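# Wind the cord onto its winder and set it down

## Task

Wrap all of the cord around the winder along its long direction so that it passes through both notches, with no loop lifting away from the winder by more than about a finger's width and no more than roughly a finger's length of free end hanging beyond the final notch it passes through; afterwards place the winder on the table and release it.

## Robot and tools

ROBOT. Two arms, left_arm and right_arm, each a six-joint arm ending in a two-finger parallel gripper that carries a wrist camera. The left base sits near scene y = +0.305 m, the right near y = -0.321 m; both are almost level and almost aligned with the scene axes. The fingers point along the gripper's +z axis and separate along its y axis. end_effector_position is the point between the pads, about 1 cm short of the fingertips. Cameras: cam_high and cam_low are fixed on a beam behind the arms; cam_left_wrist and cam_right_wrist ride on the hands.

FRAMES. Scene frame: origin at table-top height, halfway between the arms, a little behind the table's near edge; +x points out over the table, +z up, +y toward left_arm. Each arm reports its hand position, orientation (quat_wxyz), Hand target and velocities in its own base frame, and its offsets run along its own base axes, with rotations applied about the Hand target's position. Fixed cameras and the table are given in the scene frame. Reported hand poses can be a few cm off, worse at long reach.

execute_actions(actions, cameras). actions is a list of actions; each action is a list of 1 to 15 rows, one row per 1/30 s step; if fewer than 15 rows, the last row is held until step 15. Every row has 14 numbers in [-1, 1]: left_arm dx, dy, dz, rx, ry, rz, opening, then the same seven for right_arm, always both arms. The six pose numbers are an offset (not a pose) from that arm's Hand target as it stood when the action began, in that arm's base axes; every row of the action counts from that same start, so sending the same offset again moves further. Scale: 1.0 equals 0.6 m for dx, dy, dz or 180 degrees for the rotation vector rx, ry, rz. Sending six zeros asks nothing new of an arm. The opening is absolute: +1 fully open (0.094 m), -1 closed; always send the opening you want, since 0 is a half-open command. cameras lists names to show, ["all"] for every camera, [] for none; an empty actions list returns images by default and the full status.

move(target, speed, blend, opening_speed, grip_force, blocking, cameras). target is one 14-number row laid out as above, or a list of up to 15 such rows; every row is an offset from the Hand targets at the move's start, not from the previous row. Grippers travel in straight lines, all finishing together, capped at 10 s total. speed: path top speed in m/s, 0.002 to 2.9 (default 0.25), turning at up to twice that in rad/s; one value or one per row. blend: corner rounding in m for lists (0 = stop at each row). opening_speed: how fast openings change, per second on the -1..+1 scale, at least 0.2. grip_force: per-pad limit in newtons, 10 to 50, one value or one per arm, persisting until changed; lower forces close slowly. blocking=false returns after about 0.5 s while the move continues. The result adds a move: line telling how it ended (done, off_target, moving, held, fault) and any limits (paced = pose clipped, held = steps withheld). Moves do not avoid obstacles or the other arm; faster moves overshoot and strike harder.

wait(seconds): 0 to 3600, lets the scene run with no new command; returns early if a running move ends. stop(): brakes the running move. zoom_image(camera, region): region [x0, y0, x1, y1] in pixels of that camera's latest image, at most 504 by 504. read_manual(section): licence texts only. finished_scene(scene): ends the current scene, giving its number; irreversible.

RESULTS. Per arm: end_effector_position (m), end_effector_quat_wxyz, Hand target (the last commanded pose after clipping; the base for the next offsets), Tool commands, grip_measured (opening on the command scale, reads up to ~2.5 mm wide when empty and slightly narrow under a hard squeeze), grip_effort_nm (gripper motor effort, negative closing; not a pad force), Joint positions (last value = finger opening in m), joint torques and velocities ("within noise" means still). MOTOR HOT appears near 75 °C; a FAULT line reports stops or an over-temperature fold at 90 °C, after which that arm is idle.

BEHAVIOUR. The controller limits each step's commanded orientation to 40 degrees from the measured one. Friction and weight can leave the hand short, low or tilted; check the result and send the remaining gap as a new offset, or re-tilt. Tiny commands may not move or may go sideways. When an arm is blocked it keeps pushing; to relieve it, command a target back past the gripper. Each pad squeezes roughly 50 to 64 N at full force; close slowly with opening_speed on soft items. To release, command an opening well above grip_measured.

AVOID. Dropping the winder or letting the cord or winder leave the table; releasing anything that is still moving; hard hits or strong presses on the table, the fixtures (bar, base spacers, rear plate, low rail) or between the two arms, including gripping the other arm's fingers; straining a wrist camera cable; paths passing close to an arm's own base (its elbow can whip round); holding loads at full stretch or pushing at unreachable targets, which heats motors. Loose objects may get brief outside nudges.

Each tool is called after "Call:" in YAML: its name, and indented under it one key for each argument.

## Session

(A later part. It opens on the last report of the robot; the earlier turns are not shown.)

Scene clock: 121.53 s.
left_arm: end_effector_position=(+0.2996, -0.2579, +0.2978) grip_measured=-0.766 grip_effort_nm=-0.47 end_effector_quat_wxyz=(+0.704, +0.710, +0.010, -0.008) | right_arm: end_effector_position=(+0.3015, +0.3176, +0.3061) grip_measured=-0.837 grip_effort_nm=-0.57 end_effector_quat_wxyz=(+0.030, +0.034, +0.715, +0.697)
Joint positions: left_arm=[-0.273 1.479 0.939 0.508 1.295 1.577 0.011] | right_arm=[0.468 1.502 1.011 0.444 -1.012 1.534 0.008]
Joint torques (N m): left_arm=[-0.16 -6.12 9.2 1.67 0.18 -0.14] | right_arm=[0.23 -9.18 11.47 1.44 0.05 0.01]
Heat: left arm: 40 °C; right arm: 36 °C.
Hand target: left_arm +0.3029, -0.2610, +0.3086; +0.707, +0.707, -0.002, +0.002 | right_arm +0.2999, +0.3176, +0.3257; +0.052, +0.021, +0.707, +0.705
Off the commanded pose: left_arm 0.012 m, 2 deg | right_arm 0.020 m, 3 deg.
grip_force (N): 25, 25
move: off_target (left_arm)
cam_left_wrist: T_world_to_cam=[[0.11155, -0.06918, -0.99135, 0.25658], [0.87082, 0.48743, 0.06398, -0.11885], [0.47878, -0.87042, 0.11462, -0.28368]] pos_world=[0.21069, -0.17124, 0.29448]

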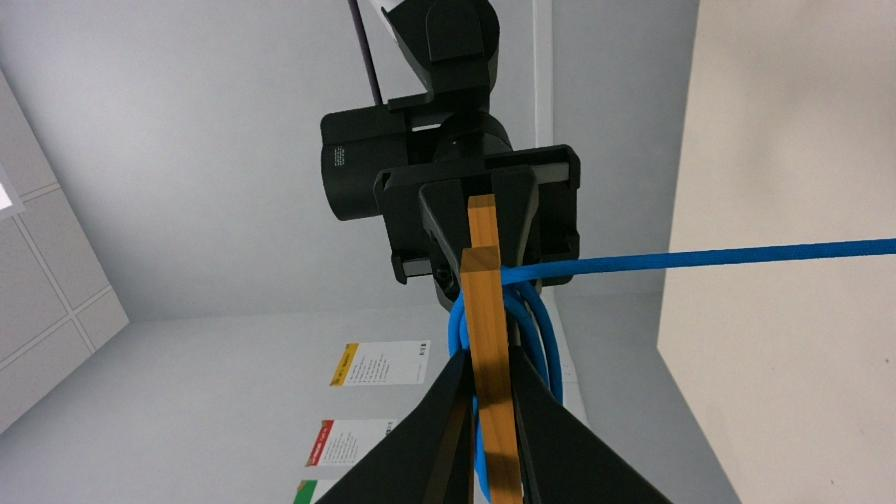

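Call:
move:
  target:
    - [0,0,0,0,0,0,-1,0,0,0,0,0,0,-0.3]
    - [0,0,0,0,0,0,-1,0,-0.13,-0.02,0,0,0,-0.3]
    - [0.005,0,0.01,-0.035,0.499,-0.035,-1,-0.02,-0.15,-0.02,0,-0.5,0,-0.3]
    - [0.005,0,0.01,-0.016,0.833,-0.058,-1,-0.02,-0.15,-0.02,0,-1,0,-0.3]
    - [0.005,0,0.01,0,0.98,0,-1,-0.02,-0.15,-0.02,0,-1,0,-0.3]
  speed: 0.5
  blend: [0,0.02,0.04,0.03,0]
  cameras: ["cam_right_wrist","cam_high"]

Call:
zoom_image:
  camera: "cam_high"
  region: [360, 190, 460, 270]

Scene clock: 128.30 s.
left_arm: end_effector_position=(+0.3108, -0.2605, +0.2870) grip_measured=-0.779 grip_effort_nm=-0.53 end_effector_quat_wxyz=(-0.001, -0.009, +0.715, -0.699) | right_arm: end_effector_position=(+0.2908, +0.2309, +0.3005) grip_measured=-0.301 grip_effort_nm=0.08 end_effector_quat_wxyz=(+0.716, -0.696, -0.036, +0.046)
Joint positions: left_arm=[-0.273 1.525 0.959 0.489 1.286 -1.512 0.01] | right_arm=[0.185 1.578 0.881 1.102 -1.496 -1.154 0.033]
Joint torques (N m): left_arm=[0.03 -11.15 9.72 1.83 0.35 0.12] | right_arm=[-1.22 -8.99 9.91 0.76 0.02 0.06]
Heat: left arm: 39 °C; right arm: 36 °C.
Hand target: left_arm +0.3059, -0.2610, +0.3145; +0.024, +0.024, +0.707, -0.707 | right_arm +0.2879, +0.2275, +0.3136; +0.707, -0.705, -0.051, +0.021
Off the commanded pose: left_arm 0.028 m, 5 deg | right_arm 0.014 m, 4 deg.
grip_force (N): 25, 25
move: off_target (left_arm, right_arm)
cam_right_wrist: T_world_to_cam=[[0.13896, 0.04305, 0.98936, -0.33575], [0.91481, -0.38816, -0.1116, -0.1064], [0.37923, 0.92059, -0.09332, -0.17736]] pos_world=[0.21125, 0.13643, 0.30375]
Images, in order (width x height): cam_high 896x504, cam_right_wrist 896x504.

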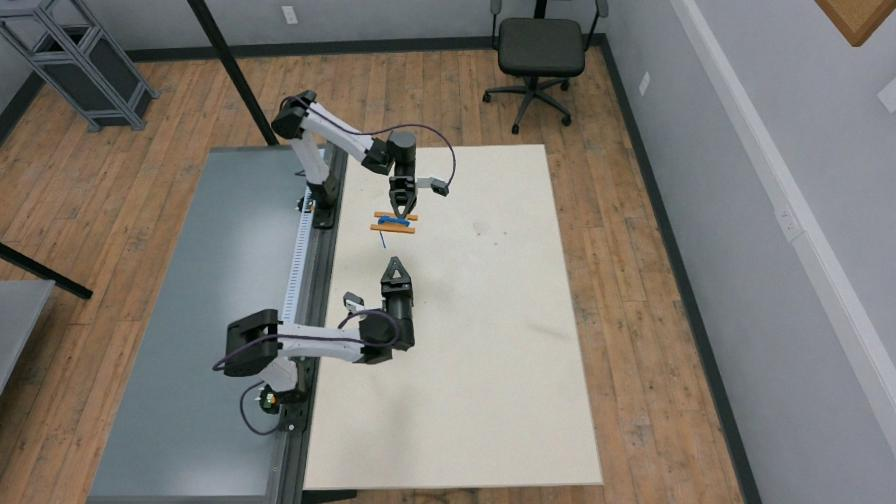

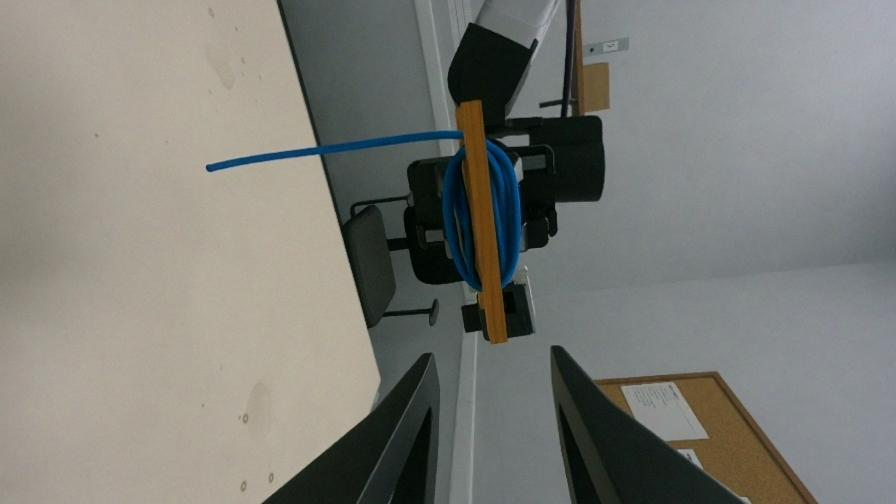

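Scaled by 5.040 from the camera's image (finer frame: 1280x720).

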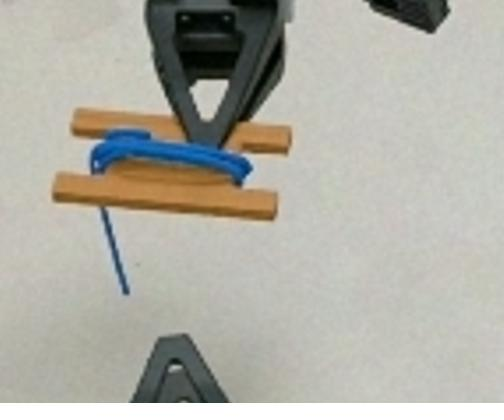

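Call:
move:
  target:
    - [0,0,0,0,0,0,-1,-0.02,0.05,0.002,0,0.0,-0.033,-0.1]
    - [0,0,0,0,0,0,-1,-0.02,0.135,0.002,0,0.0,-0.033,-0.1]
  speed: 0.2
  blend: [0.01,0]
  cameras: ["cam_right_wrist"]

Scene clock: 130.83 s.
left_arm: end_effector_position=(+0.3108, -0.2605, +0.2869) grip_measured=-0.779 grip_effort_nm=-0.53 end_effector_quat_wxyz=(-0.002, -0.010, +0.715, -0.699) | right_arm: end_effector_position=(+0.2779, +0.3079, +0.2940) grip_measured=-0.102 grip_effort_nm=0.08 end_effector_quat_wxyz=(+0.703, -0.711, +0.002, +0.001)
Joint positions: left_arm=[-0.273 1.525 0.959 0.488 1.286 -1.512 0.01] | right_arm=[0.449 1.475 0.919 0.528 -1.121 -1.592 0.042]
Joint torques (N m): left_arm=[0.02 -11.15 9.77 1.84 0.36 0.13] | right_arm=[0.12 -8.85 13 0.89 -0.1 0.03]
Heat: left arm: 39 °C; right arm: 36 °C.
Hand target: left_arm +0.3059, -0.2610, +0.3144; +0.024, +0.024, +0.707, -0.707 | right_arm +0.2759, +0.3085, +0.3149; +0.707, -0.707, -0.015, -0.016
Off the commanded pose: left_arm 0.028 m, 5 deg | right_arm 0.021 m, 3 deg.
grip_force (N): 25, 25
move: off_target (right_arm)
cam_right_wrist: T_world_to_cam=[[0.13365, 0.06756, 0.98872, -0.33674], [0.86436, -0.49599, -0.08295, -0.02667], [0.48479, 0.86569, -0.12469, -0.24724]] pos_world=[0.18791, 0.22356, 0.2999]

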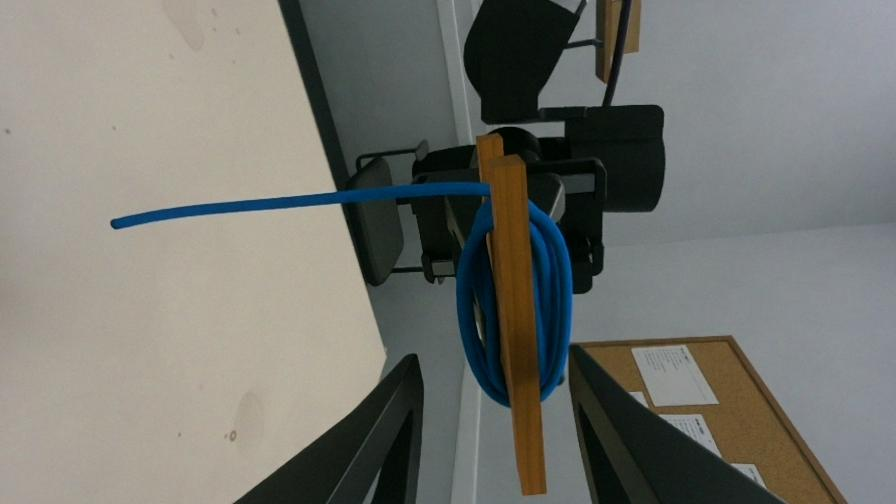

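Call:
move:
  target:
    - [0,0,0,0,0,0,-1,0.0,0.01,0.017,0,0.003,0,-0.1]
    - [0,0,0,0,0,0,-1,0.0,0.01,0.017,0,0.003,0,-1]
  speed: 0.15
  cameras: ["cam_right_wrist"]

Scene clock: 134.43 s.
left_arm: end_effector_position=(+0.3102, -0.2603, +0.2896) grip_measured=-0.779 grip_effort_nm=-0.53 end_effector_quat_wxyz=(+0.001, -0.007, +0.714, -0.700) | right_arm: end_effector_position=(+0.2786, +0.3142, +0.3052) grip_measured=-0.836 grip_effort_nm=-0.50 end_effector_quat_wxyz=(+0.703, -0.711, +0.001, +0.000)
Joint positions: left_arm=[-0.273 1.52 0.962 0.487 1.286 -1.512 0.01] | right_arm=[0.467 1.475 0.963 0.487 -1.103 -1.591 0.008]
Joint torques (N m): left_arm=[0.05 -10.56 9.51 1.83 0.35 0.12] | right_arm=[0.13 -8.79 12.98 0.9 -0.09 0.11]
Heat: left arm: 40 °C; right arm: 36 °C.
Hand target: left_arm +0.3058, -0.2610, +0.3146; +0.024, +0.024, +0.707, -0.707 | right_arm +0.2759, +0.3146, +0.3250; +0.707, -0.707, -0.012, -0.012
Off the commanded pose: left_arm 0.025 m, 5 deg | right_arm 0.020 m, 2 deg.
grip_force (N): 25, 25
move: off_target (right_arm); target 2's new opening was sent with right_arm's hand 0.019 m and 2 deg from that target
cam_right_wrist: T_world_to_cam=[[0.13082, 0.06622, 0.98919, -0.34722], [0.86424, -0.49651, -0.08106, -0.02348], [0.48577, 0.8655, -0.12218, -0.2526]] pos_world=[0.18842, 0.22996, 0.3107]

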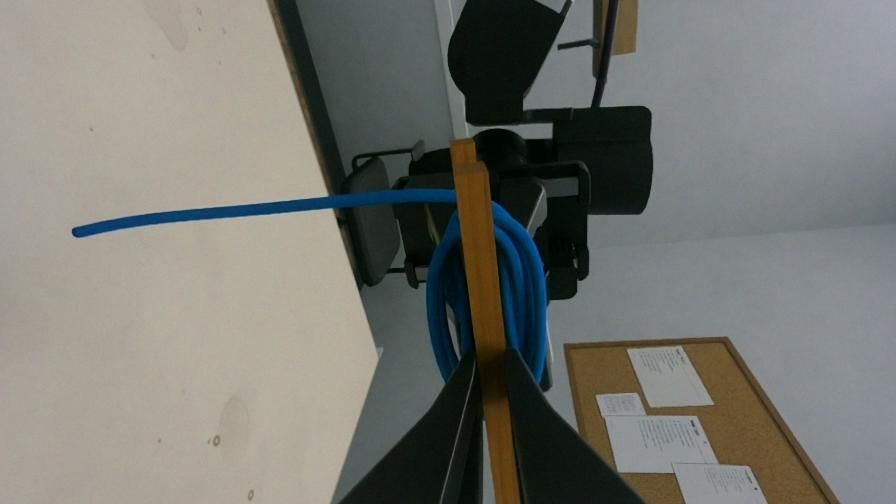

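Call:
move:
  target:
    - [0,0,0,0,0,0,-0.3,0,0,0,0,0,0,-1]
    - [0,0.13,0,0,0,0,-0.3,0,0,0,0,0,0,-1]
    - [-0.015,0.15,0.05,0,-0.5,0,-0.3,0.035,0,0.02,0.026,0.499,0.026,-1]
    - [-0.015,0.15,0.05,0,-1,0,-0.3,0.035,0,0.02,0.013,0.83,0.05,-1]
    - [-0.015,0.15,0.05,0,-1,0,-0.3,0.035,0,0.01,0,0.9998,0.02,-1]
  speed: 0.45
  blend: [0,0.02,0.04,0.03,0]
  cameras: ["cam_left_wrist","cam_high"]

Call:
zoom_image:
  camera: "cam_high"
  region: [360, 190, 460, 270]

Call:
zoom_image:
  camera: "cam_left_wrist"
  region: [380, 50, 680, 380]

Scene clock: 140.47 s.
left_arm: end_effector_position=(+0.3003, -0.1725, +0.3441) grip_measured=-0.302 grip_effort_nm=0.12 end_effector_quat_wxyz=(+0.713, +0.701, +0.003, +0.010) | right_arm: end_effector_position=(+0.2941, +0.3180, +0.3029) grip_measured=-0.837 grip_effort_nm=-0.57 end_effector_quat_wxyz=(-0.013, +0.007, +0.704, +0.710)
Joint positions: left_arm=[0.005 1.549 0.933 1.478 1.549 0.718 0.033] | right_arm=[0.453 1.551 0.999 0.573 -1.126 1.617 0.008]
Joint torques (N m): left_arm=[0.73 -7.17 5 0.96 -0.23 0.17] | right_arm=[-1.42 -9.2 13.72 1.4 -0.12 0.11]
Heat: left arm: 40 °C; right arm: 37 °C.
Hand target: left_arm +0.2969, -0.1710, +0.3445; +0.707, +0.707, -0.024, +0.024 | right_arm +0.2968, +0.3145, +0.3310; +0.012, -0.012, +0.693, +0.721
Off the commanded pose: left_arm 0.004 m, 4 deg | right_arm 0.028 m, 4 deg.
joint sent to its limit (left arm) — joint 5 (wrist yaw), upper limit. The joint targets still meet the commanded pose.
grip_force (N): 25, 25
move: off_target (left_arm, right_arm)
cam_left_wrist: T_world_to_cam=[[0.148, -0.09168, -0.98473, 0.29127], [0.85972, 0.50409, 0.08228, -0.16412], [0.48885, -0.85877, 0.15343, -0.22937]] pos_world=[0.21012, -0.08754, 0.33552]
Images, in order (width x height): cam_high 896x504, cam_left_wrist 896x504.

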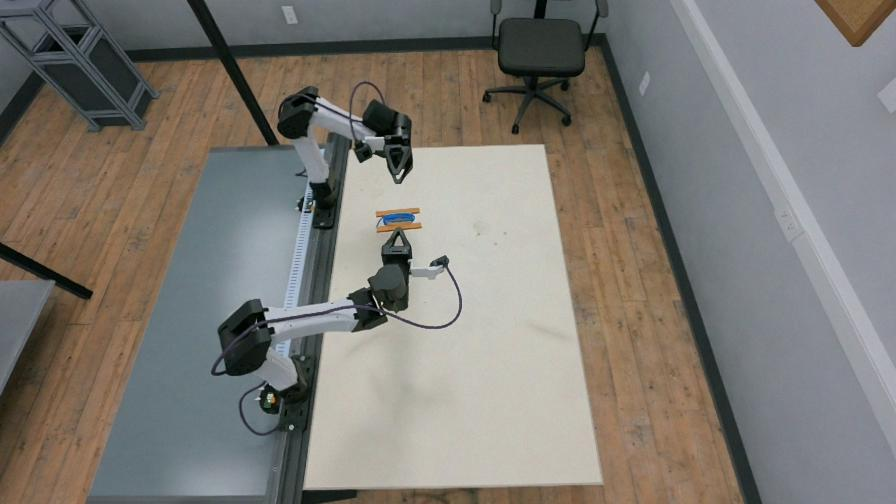

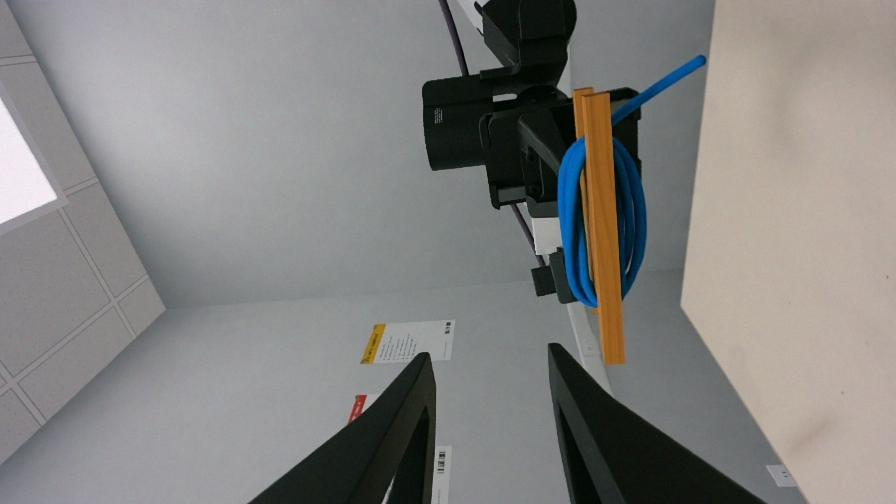

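Scaled by 5.040 from the camera's image (finer frame: 1280x720).

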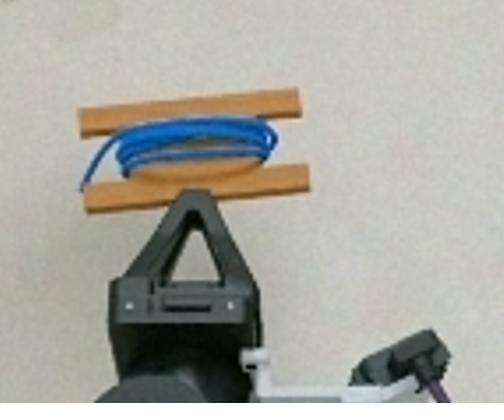

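Scaled by 1.527 from the camera's image (finer frame: 1280x720).

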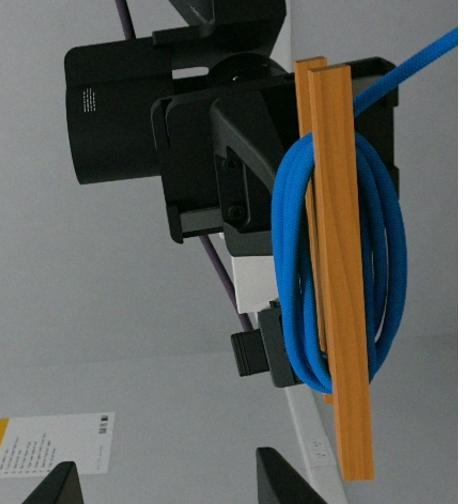

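Call:
move:
  target:
    - [0,0,0,0,0.5,0,0.6,0,0,-0.25,-0.012,0,0,-1]
    - [0.042,-0.1925,-0.19,0,0.7071,0.7071,0.6,0,0,-0.25,-0.012,0,0,-1]
  speed: 0.35
  cameras: ["cam_left_wrist"]

Scene clock: 148.30 s.
left_arm: end_effector_position=(+0.3185, -0.2828, +0.2262) grip_measured=+0.598 grip_effort_nm=0.13 end_effector_quat_wxyz=(+0.095, +0.035, +0.991, -0.084) | right_arm: end_effector_position=(+0.2948, +0.3184, +0.1830) grip_measured=-0.837 grip_effort_nm=-0.57 end_effector_quat_wxyz=(+0.004, -0.010, +0.708, +0.706)
Joint positions: left_arm=[-0.722 2.043 2.287 -1.56 0.009 -0.653 0.075] | right_arm=[0.453 1.818 0.752 1.057 -1.126 1.544 0.008]
Joint torques (N m): left_arm=[-0.06 -10.1 8.28 0.89 0.06 -0.11] | right_arm=[-1.46 -6.97 6.23 1.63 -0.15 0.02]
Heat: left arm: 40 °C; right arm: 36 °C.
Hand target: left_arm +0.3221, -0.2864, +0.2305; +0.000, +0.034, +0.999, +0.000 | right_arm +0.2969, +0.3146, +0.1811; +0.012, -0.012, +0.706, +0.708
Off the commanded pose: left_arm 0.007 m, 15 deg | right_arm 0.005 m, 1 deg.
joint sent to its limit (left arm) — joint 4 (wrist pitch), lower limit. The joint targets are off in orientation, not in position.
grip_force (N): 25, 25
move: off_target (left_arm)
cam_left_wrist: T_world_to_cam=[[-0.20401, -0.97734, 0.05636, -0.21147], [-0.93408, 0.21157, 0.28763, 0.32764], [-0.29303, 0.00604, -0.95608, 0.42967]] pos_world=[0.38881, -0.27859, 0.32848]

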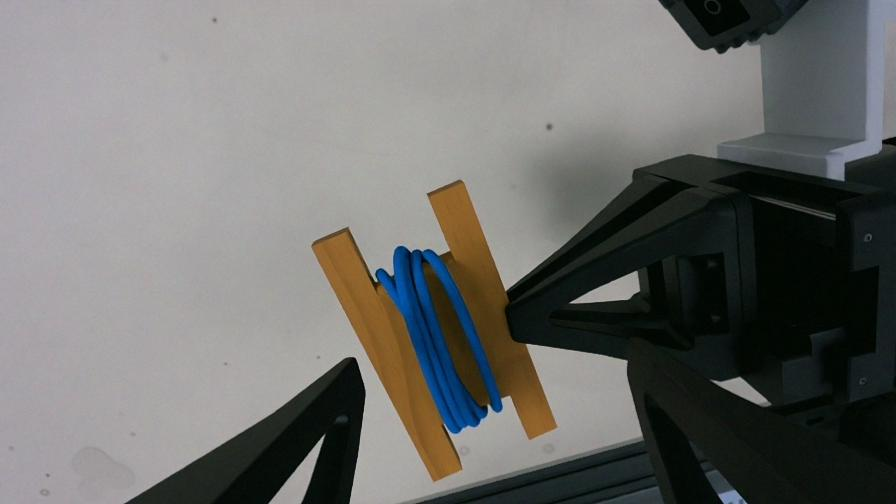

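Call:
move:
  target:
    - [0.0225,0.032,-0.04,0,0,0.078,0.65,0,0,0,0,0,0,-1]
    - [0.0225,0.032,-0.095,0,0,0.078,0.65,0,0,0,0,0,0,-1]
  speed: 0.12
  cameras: ["cam_left_wrist"]

Scene clock: 152.23 s.
left_arm: end_effector_position=(+0.3351, -0.2702, +0.1833) grip_measured=+0.648 grip_effort_nm=0.13 end_effector_quat_wxyz=(+0.049, -0.083, +0.994, -0.051) | right_arm: end_effector_position=(+0.2948, +0.3184, +0.1830) grip_measured=-0.837 grip_effort_nm=-0.57 end_effector_quat_wxyz=(+0.004, -0.010, +0.708, +0.706)
Joint positions: left_arm=[-0.676 2.132 2.263 -1.561 0.006 -0.844 0.077] | right_arm=[0.453 1.818 0.752 1.057 -1.126 1.544 0.008]
Joint torques (N m): left_arm=[0.68 -10.81 4.41 0.66 0.07 -0.13] | right_arm=[-1.46 -6.97 6.22 1.63 -0.15 0.02]
Heat: left arm: 40 °C; right arm: 35 °C.
Hand target: left_arm +0.3356, -0.2673, +0.1735; +0.000, -0.089, +0.996, +0.000 | right_arm +0.2969, +0.3146, +0.1811; +0.012, -0.012, +0.706, +0.708
Off the commanded pose: left_arm 0.010 m, 8 deg | right_arm 0.005 m, 1 deg.
joint sent to its limit (left arm) — joint 4 (wrist pitch), lower limit. The joint targets are off in orientation, not in position.
grip_force (N): 25, 25
move: off_target (left_arm)
cam_left_wrist: T_world_to_cam=[[0.0326, -0.9993, 0.01861, -0.27163], [-0.91867, -0.02262, 0.39438, 0.26488], [-0.39369, -0.02995, -0.91876, 0.41064]] pos_world=[0.41385, -0.25314, 0.27787]

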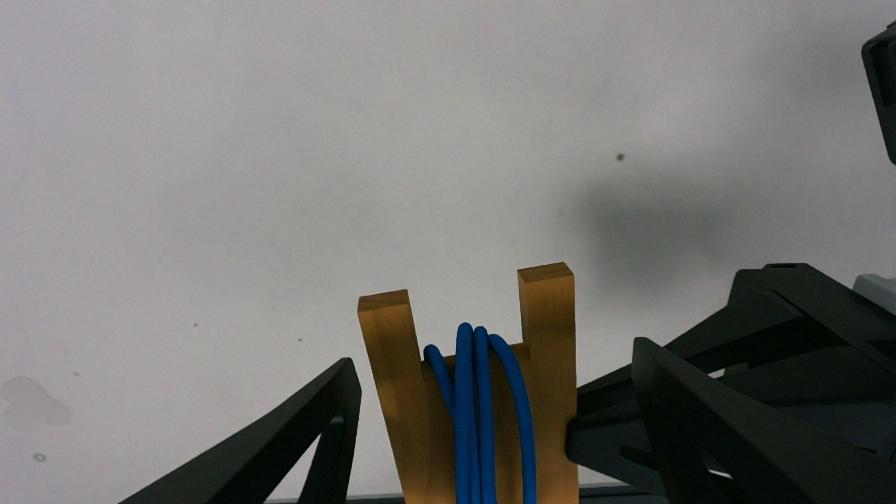

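Call:
move:
  target:
    - [-0.005,0.011,0.0,0,0,0,0.65,0,0,0,0,0,0,-1]
    - [-0.005,0.011,-0.021,0,0,0,0.65,0,0,0,0,0,0,-1]
  speed: 0.08
  cameras: ["cam_left_wrist"]

Scene clock: 154.57 s.
left_arm: end_effector_position=(+0.3321, -0.2636, +0.1729) grip_measured=+0.648 grip_effort_nm=0.13 end_effector_quat_wxyz=(+0.035, -0.087, +0.995, -0.037) | right_arm: end_effector_position=(+0.2948, +0.3184, +0.1830) grip_measured=-0.837 grip_effort_nm=-0.57 end_effector_quat_wxyz=(+0.004, -0.010, +0.708, +0.706)
Joint positions: left_arm=[-0.668 2.132 2.225 -1.562 0.006 -0.844 0.077] | right_arm=[0.453 1.818 0.752 1.057 -1.126 1.544 0.008]
Joint torques (N m): left_arm=[0.69 -10.3 4.27 0.6 0.09 -0.05] | right_arm=[-1.44 -6.95 6.23 1.63 -0.15 0.02]
Heat: left arm: 41 °C; right arm: 35 °C.
Hand target: left_arm +0.3326, -0.2607, +0.1610; +0.000, -0.089, +0.996, +0.000 | right_arm +0.2969, +0.3146, +0.1811; +0.012, -0.012, +0.706, +0.708
Off the commanded pose: left_arm 0.012 m, 6 deg | right_arm 0.005 m, 1 deg.
joint sent to its limit (left arm) — joint 4 (wrist pitch), lower limit. The joint targets are off in orientation, not in position.
grip_force (N): 25, 25
move: off_target (left_arm)
cam_left_wrist: T_world_to_cam=[[0.04041, -0.99916, -0.00739, -0.26286], [-0.90564, -0.03975, 0.42219, 0.25272], [-0.42212, -0.01037, -0.90648, 0.41248]] pos_world=[0.41361, -0.24832, 0.26526]

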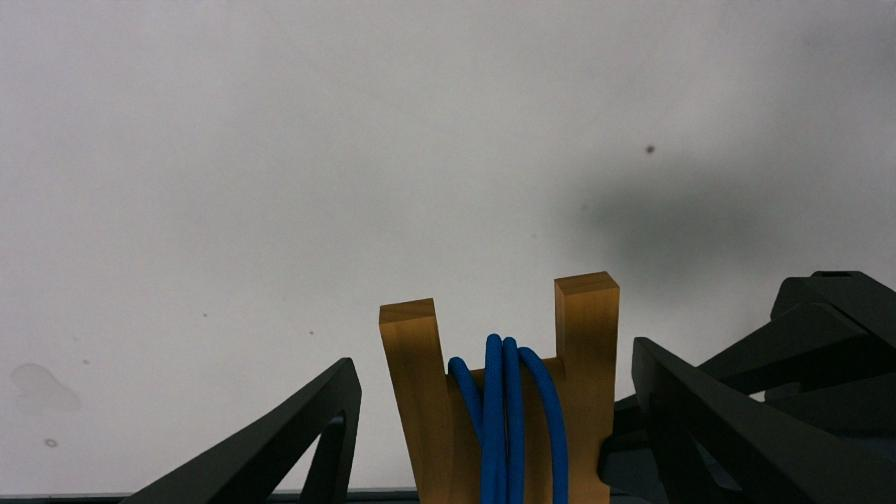

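Call:
move:
  target:
    - [-0.004,-0.002,-0.011,0,0,0,0.5,0,0,0,0,0,0,-1]
    - [-0.004,-0.002,-0.011,0,0,0,0.0,0,0,0,0,0,0,-1]
  speed: 0.08
  cameras: ["cam_left_wrist"]

Scene clock: 157.13 s.
left_arm: end_effector_position=(+0.3333, -0.2653, +0.1646) grip_measured=+0.194 grip_effort_nm=-0.47 end_effector_quat_wxyz=(+0.029, -0.087, +0.995, -0.034) | right_arm: end_effector_position=(+0.2944, +0.3184, +0.1832) grip_measured=-0.837 grip_effort_nm=-0.57 end_effector_quat_wxyz=(+0.004, -0.011, +0.708, +0.706)
Joint positions: left_arm=[-0.668 2.146 2.215 -1.55 0.009 -0.844 0.056] | right_arm=[0.453 1.818 0.752 1.058 -1.129 1.544 0.008]
Joint torques (N m): left_arm=[0.2 -10.89 4.42 0.45 0.05 -0.11] | right_arm=[-1.47 -6.97 6.22 1.62 -0.13 0.02]
Heat: left arm: 41 °C; right arm: 35 °C.
Hand target: left_arm +0.3302, -0.2618, +0.1544; +0.000, -0.089, +0.996, +0.000 | right_arm +0.2969, +0.3146, +0.1811; +0.012, -0.012, +0.706, +0.708
Off the commanded pose: left_arm 0.011 m, 5 deg | right_arm 0.005 m, 1 deg.
joint sent to its limit (left arm) — joint 4 (wrist pitch), lower limit. The joint targets are off in orientation, not in position.
grip_force (N): 25, 25
move: off_target (left_arm); target 2's new opening was sent with left_arm's hand 0.010 m and 4 deg from that target
cam_left_wrist: T_world_to_cam=[[0.03999, -0.99911, -0.01326, -0.26352], [-0.90036, -0.04178, 0.43313, 0.25313], [-0.4333, -0.00538, -0.90124, 0.40977]] pos_world=[0.416, -0.25051, 0.25616]

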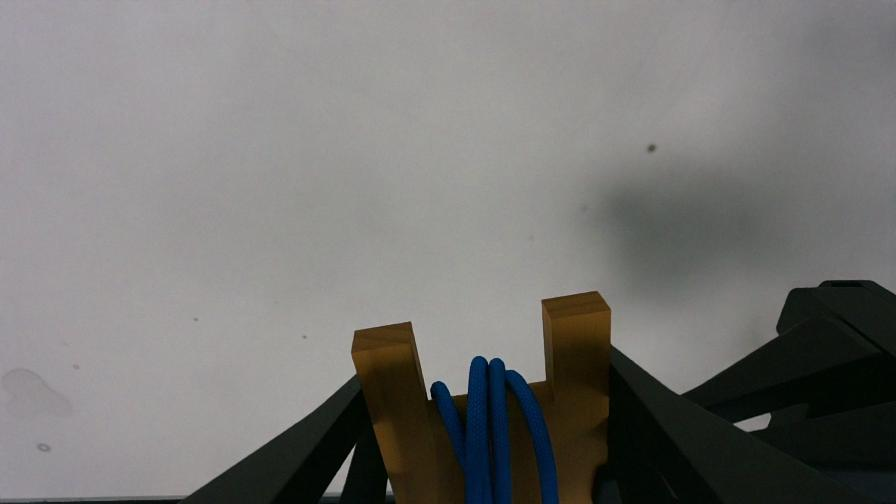

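Call:
move:
  target:
    - [0,0,0,0,0,0,0,0,0,0,0,0,0,-0.2]
    - [0,0,0,0,0,0,0,0,-0.18,0.05,0,0,0,-0.2]
    - [0.01,0,-0.13,0,0,0,0,0,-0.2,0.1,0,0,0,-0.2]
    - [0.09,0,-0.222,0,0,0,0,0,-0.2,0.1,0,0,0,-0.2]
  speed: [0.2,0.25,0.2,0.1]
  blend: [0,0.01,0.01,0]
  cameras: ["cam_left_wrist","cam_low"]

Call:
zoom_image:
  camera: "cam_low"
  region: [320, 200, 480, 300]

Scene clock: 160.30 s.
left_arm: end_effector_position=(+0.3743, -0.2574, +0.0199) grip_measured=+0.193 grip_effort_nm=-0.53 end_effector_quat_wxyz=(-0.013, -0.091, +0.996, +0.007) | right_arm: end_effector_position=(+0.2954, +0.1970, +0.2235) grip_measured=-0.202 grip_effort_nm=0.08 end_effector_quat_wxyz=(-0.012, +0.014, +0.707, +0.707)
Joint positions: left_arm=[-0.6 2.378 2.025 -1.246 0.006 -0.782 0.056] | right_arm=[0.078 1.58 0.68 0.907 -1.49 1.614 0.038]
Joint torques (N m): left_arm=[0.51 -12.89 8.42 0.44 0.09 0.02] | right_arm=[-1.17 -8.81 10.97 1.16 -0.24 -0.05]
Heat: left arm: 41 °C; right arm: 35 °C.
Hand target: left_arm +0.3841, -0.2619, +0.0211; +0.000, -0.088, +0.996, +0.000 | right_arm +0.2969, +0.1946, +0.2411; +0.012, -0.012, +0.706, +0.708
Off the commanded pose: left_arm 0.011 m, 2 deg | right_arm 0.018 m, 4 deg.
grip_force (N): 25, 25
move: off_target (left_arm, right_arm)
cam_left_wrist: T_world_to_cam=[[0.04217, -0.995, -0.09053, -0.25734], [-0.85731, -0.08257, 0.50814, 0.32502], [-0.51308, 0.05619, -0.8565, 0.34187]] pos_world=[0.4649, -0.24843, 0.10436]
Images, in order (width x height): cam_low 896x504, cam_left_wrist 896x504.

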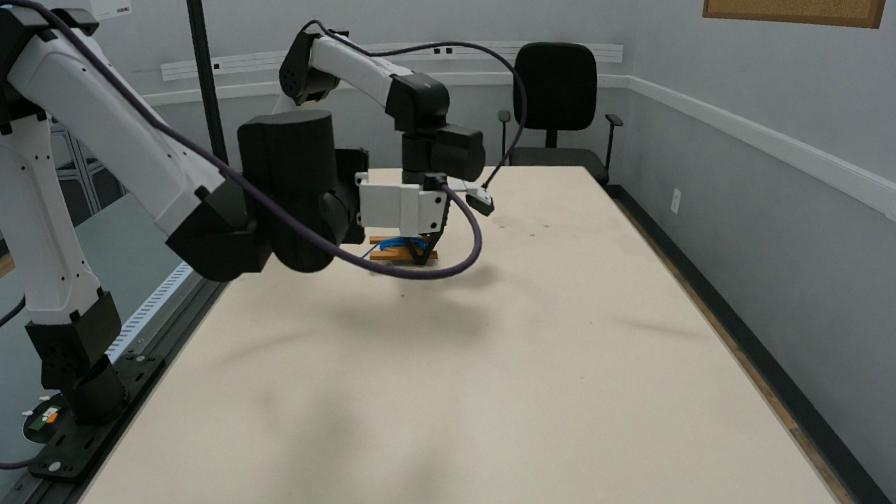

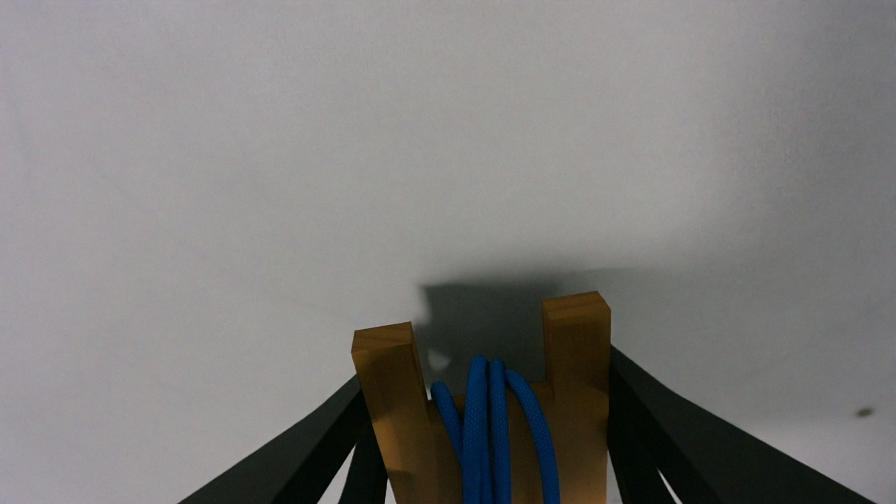

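Scaled by 3.150 from the camera's image (finer frame: 1280x720).

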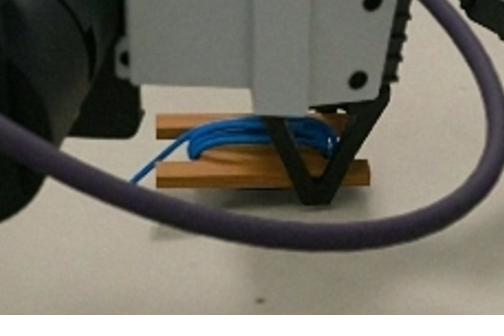

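Call:
move:
  target:
    - [0,0,-0.011,0,0,0,0,0,0,0,0,0,0,-0.2]
    - [0,0,-0.011,0,0,0,0.55,0,0,0,0,0,0,-0.2]
    - [-0.08,0,0.16,0,0,0,0.55,0,0,0,0,0,0,-0.2]
  speed: [0.03,0.1,0.15]
  cameras: ["cam_left_wrist","cam_high"]

Call:
zoom_image:
  camera: "cam_high"
  region: [370, 190, 490, 290]

Scene clock: 163.37 s.
left_arm: end_effector_position=(+0.3325, -0.2571, +0.0949) grip_measured=+0.548 grip_effort_nm=0.13 end_effector_quat_wxyz=(-0.024, -0.088, +0.996, +0.018) | right_arm: end_effector_position=(+0.2954, +0.1970, +0.2225) grip_measured=-0.202 grip_effort_nm=0.08 end_effector_quat_wxyz=(-0.013, +0.015, +0.707, +0.707)
Joint positions: left_arm=[-0.656 2.24 2.087 -1.478 0.006 -0.832 0.073] | right_arm=[0.078 1.58 0.68 0.897 -1.49 1.606 0.038]
Joint torques (N m): left_arm=[-0.2 -17.24 7.97 0.18 0.09 -0.14] | right_arm=[-1.17 -8.99 11.07 1.16 -0.25 -0.05]
Heat: left arm: 43 °C; right arm: 35 °C.
Hand target: left_arm +0.3362, -0.2618, +0.1171; +0.000, -0.089, +0.996, +0.000 | right_arm +0.2969, +0.1946, +0.2411; +0.012, -0.012, +0.706, +0.708
Off the commanded pose: left_arm 0.023 m, 3 deg | right_arm 0.019 m, 4 deg.
grip_force (N): 25, 25
move: off_target (left_arm)
cam_left_wrist: T_world_to_cam=[[0.03397, -0.99314, -0.11186, -0.24329], [-0.84509, -0.08829, 0.52729, 0.24367], [-0.53355, 0.07662, -0.84229, 0.39543]] pos_world=[0.42517, -0.2504, 0.17737]
Images, in order (width x height): cam_high 896x504, cam_left_wrist 896x504.

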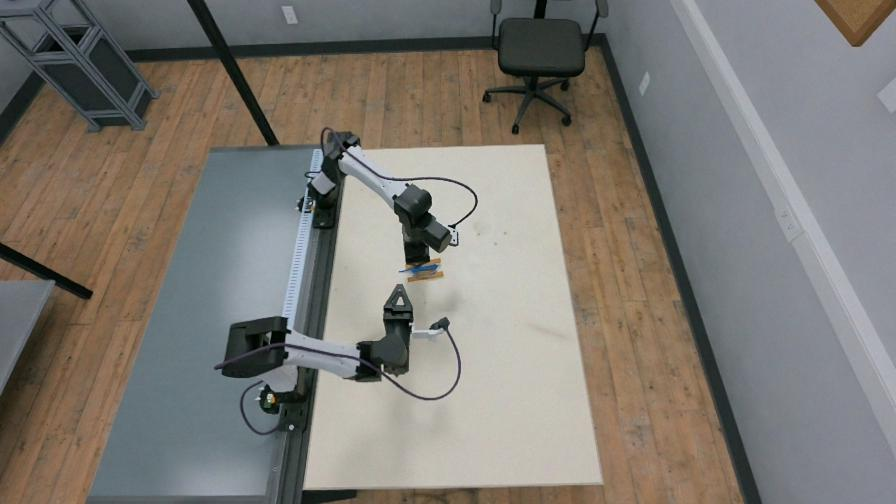

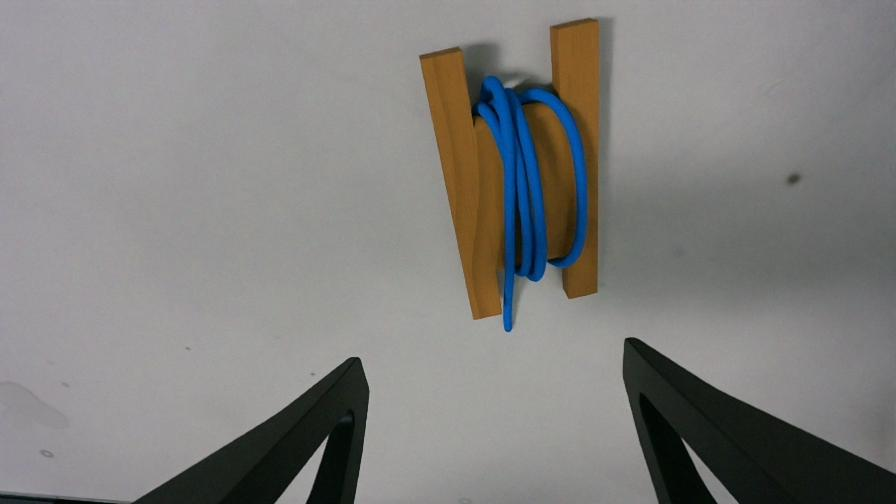

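Scaled by 4.200 from the camera's image (finer frame: 1280x720).

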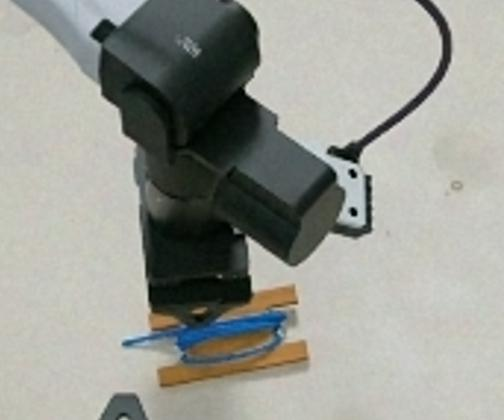

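Call:
wait:
  seconds: 0.1
  cameras: ["cam_low","cam_left_wrist"]

Call:
zoom_image:
  camera: "cam_low"
  region: [350, 210, 470, 290]

Scene clock: 163.70 s.
left_arm: end_effector_position=(+0.3324, -0.2570, +0.0949) grip_measured=+0.548 grip_effort_nm=0.13 end_effector_quat_wxyz=(-0.024, -0.088, +0.996, +0.018) | right_arm: end_effector_position=(+0.2954, +0.1970, +0.2225) grip_measured=-0.202 grip_effort_nm=0.08 end_effector_quat_wxyz=(-0.013, +0.015, +0.707, +0.707)
Joint positions: left_arm=[-0.656 2.24 2.087 -1.478 0.006 -0.832 0.073] | right_arm=[0.078 1.58 0.68 0.897 -1.49 1.606 0.038]
Joint torques (N m): left_arm=[-0.05 -17.05 7.94 0.2 0.11 -0.15] | right_arm=[-1.17 -9.01 11.08 1.16 -0.24 -0.05]
Heat: left arm: 43 °C; right arm: 35 °C.
Hand target: left_arm +0.3362, -0.2618, +0.1171; +0.000, -0.088, +0.996, +0.000 | right_arm +0.2969, +0.1946, +0.2411; +0.012, -0.012, +0.706, +0.708
Tool commands: left_gripper/opening=+0.55 right_gripper/opening=-0.2
Off the commanded pose: left_arm 0.023 m, 3 deg | right_arm 0.019 m, 4 deg.
grip_force (N): 25, 25
wait: 0.10 s; at rest from the start
cam_left_wrist: T_world_to_cam=[[0.0339, -0.99312, -0.11209, -0.24321], [-0.8449, -0.08839, 0.52757, 0.24344], [-0.53385, 0.07682, -0.84208, 0.39552]] pos_world=[0.42507, -0.2504, 0.17737]

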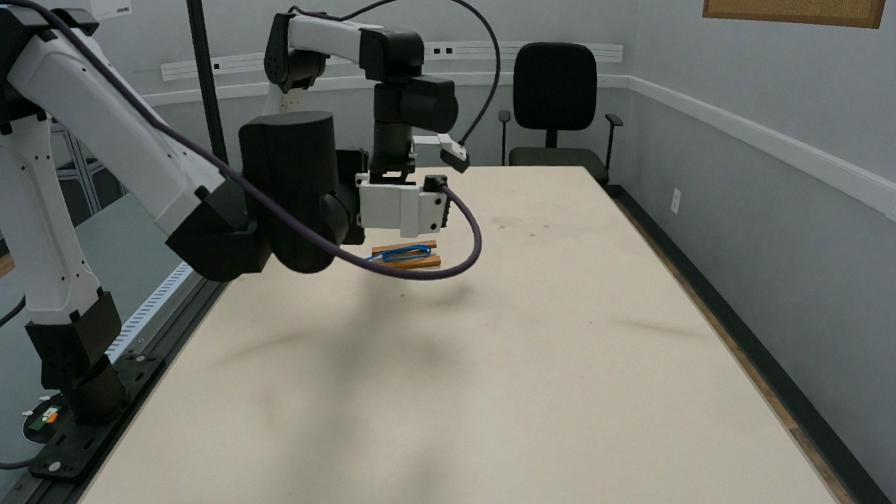

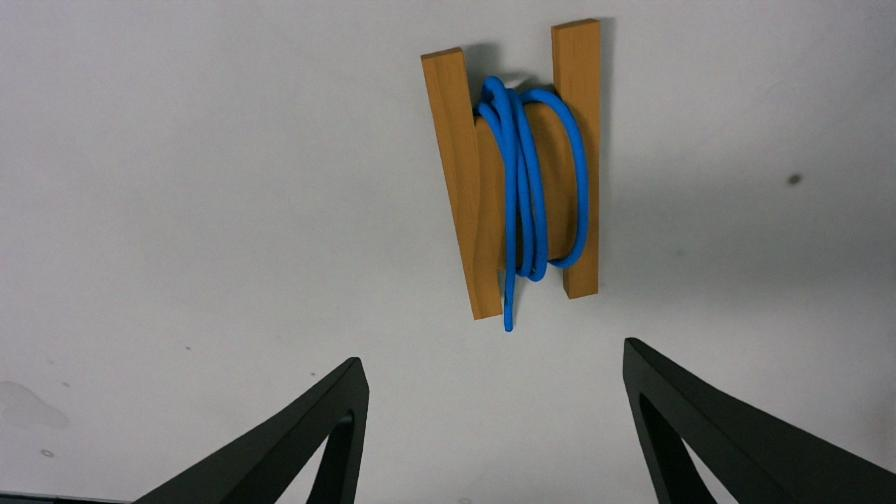

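Scaled by 4.200 from the camera's image (finer frame: 1280x720).

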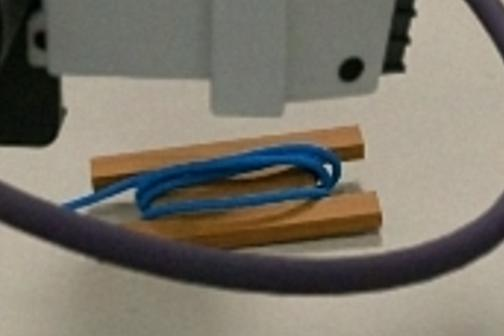

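Call:
finished_scene:
  scene: 2

The scene is finished: the task was done.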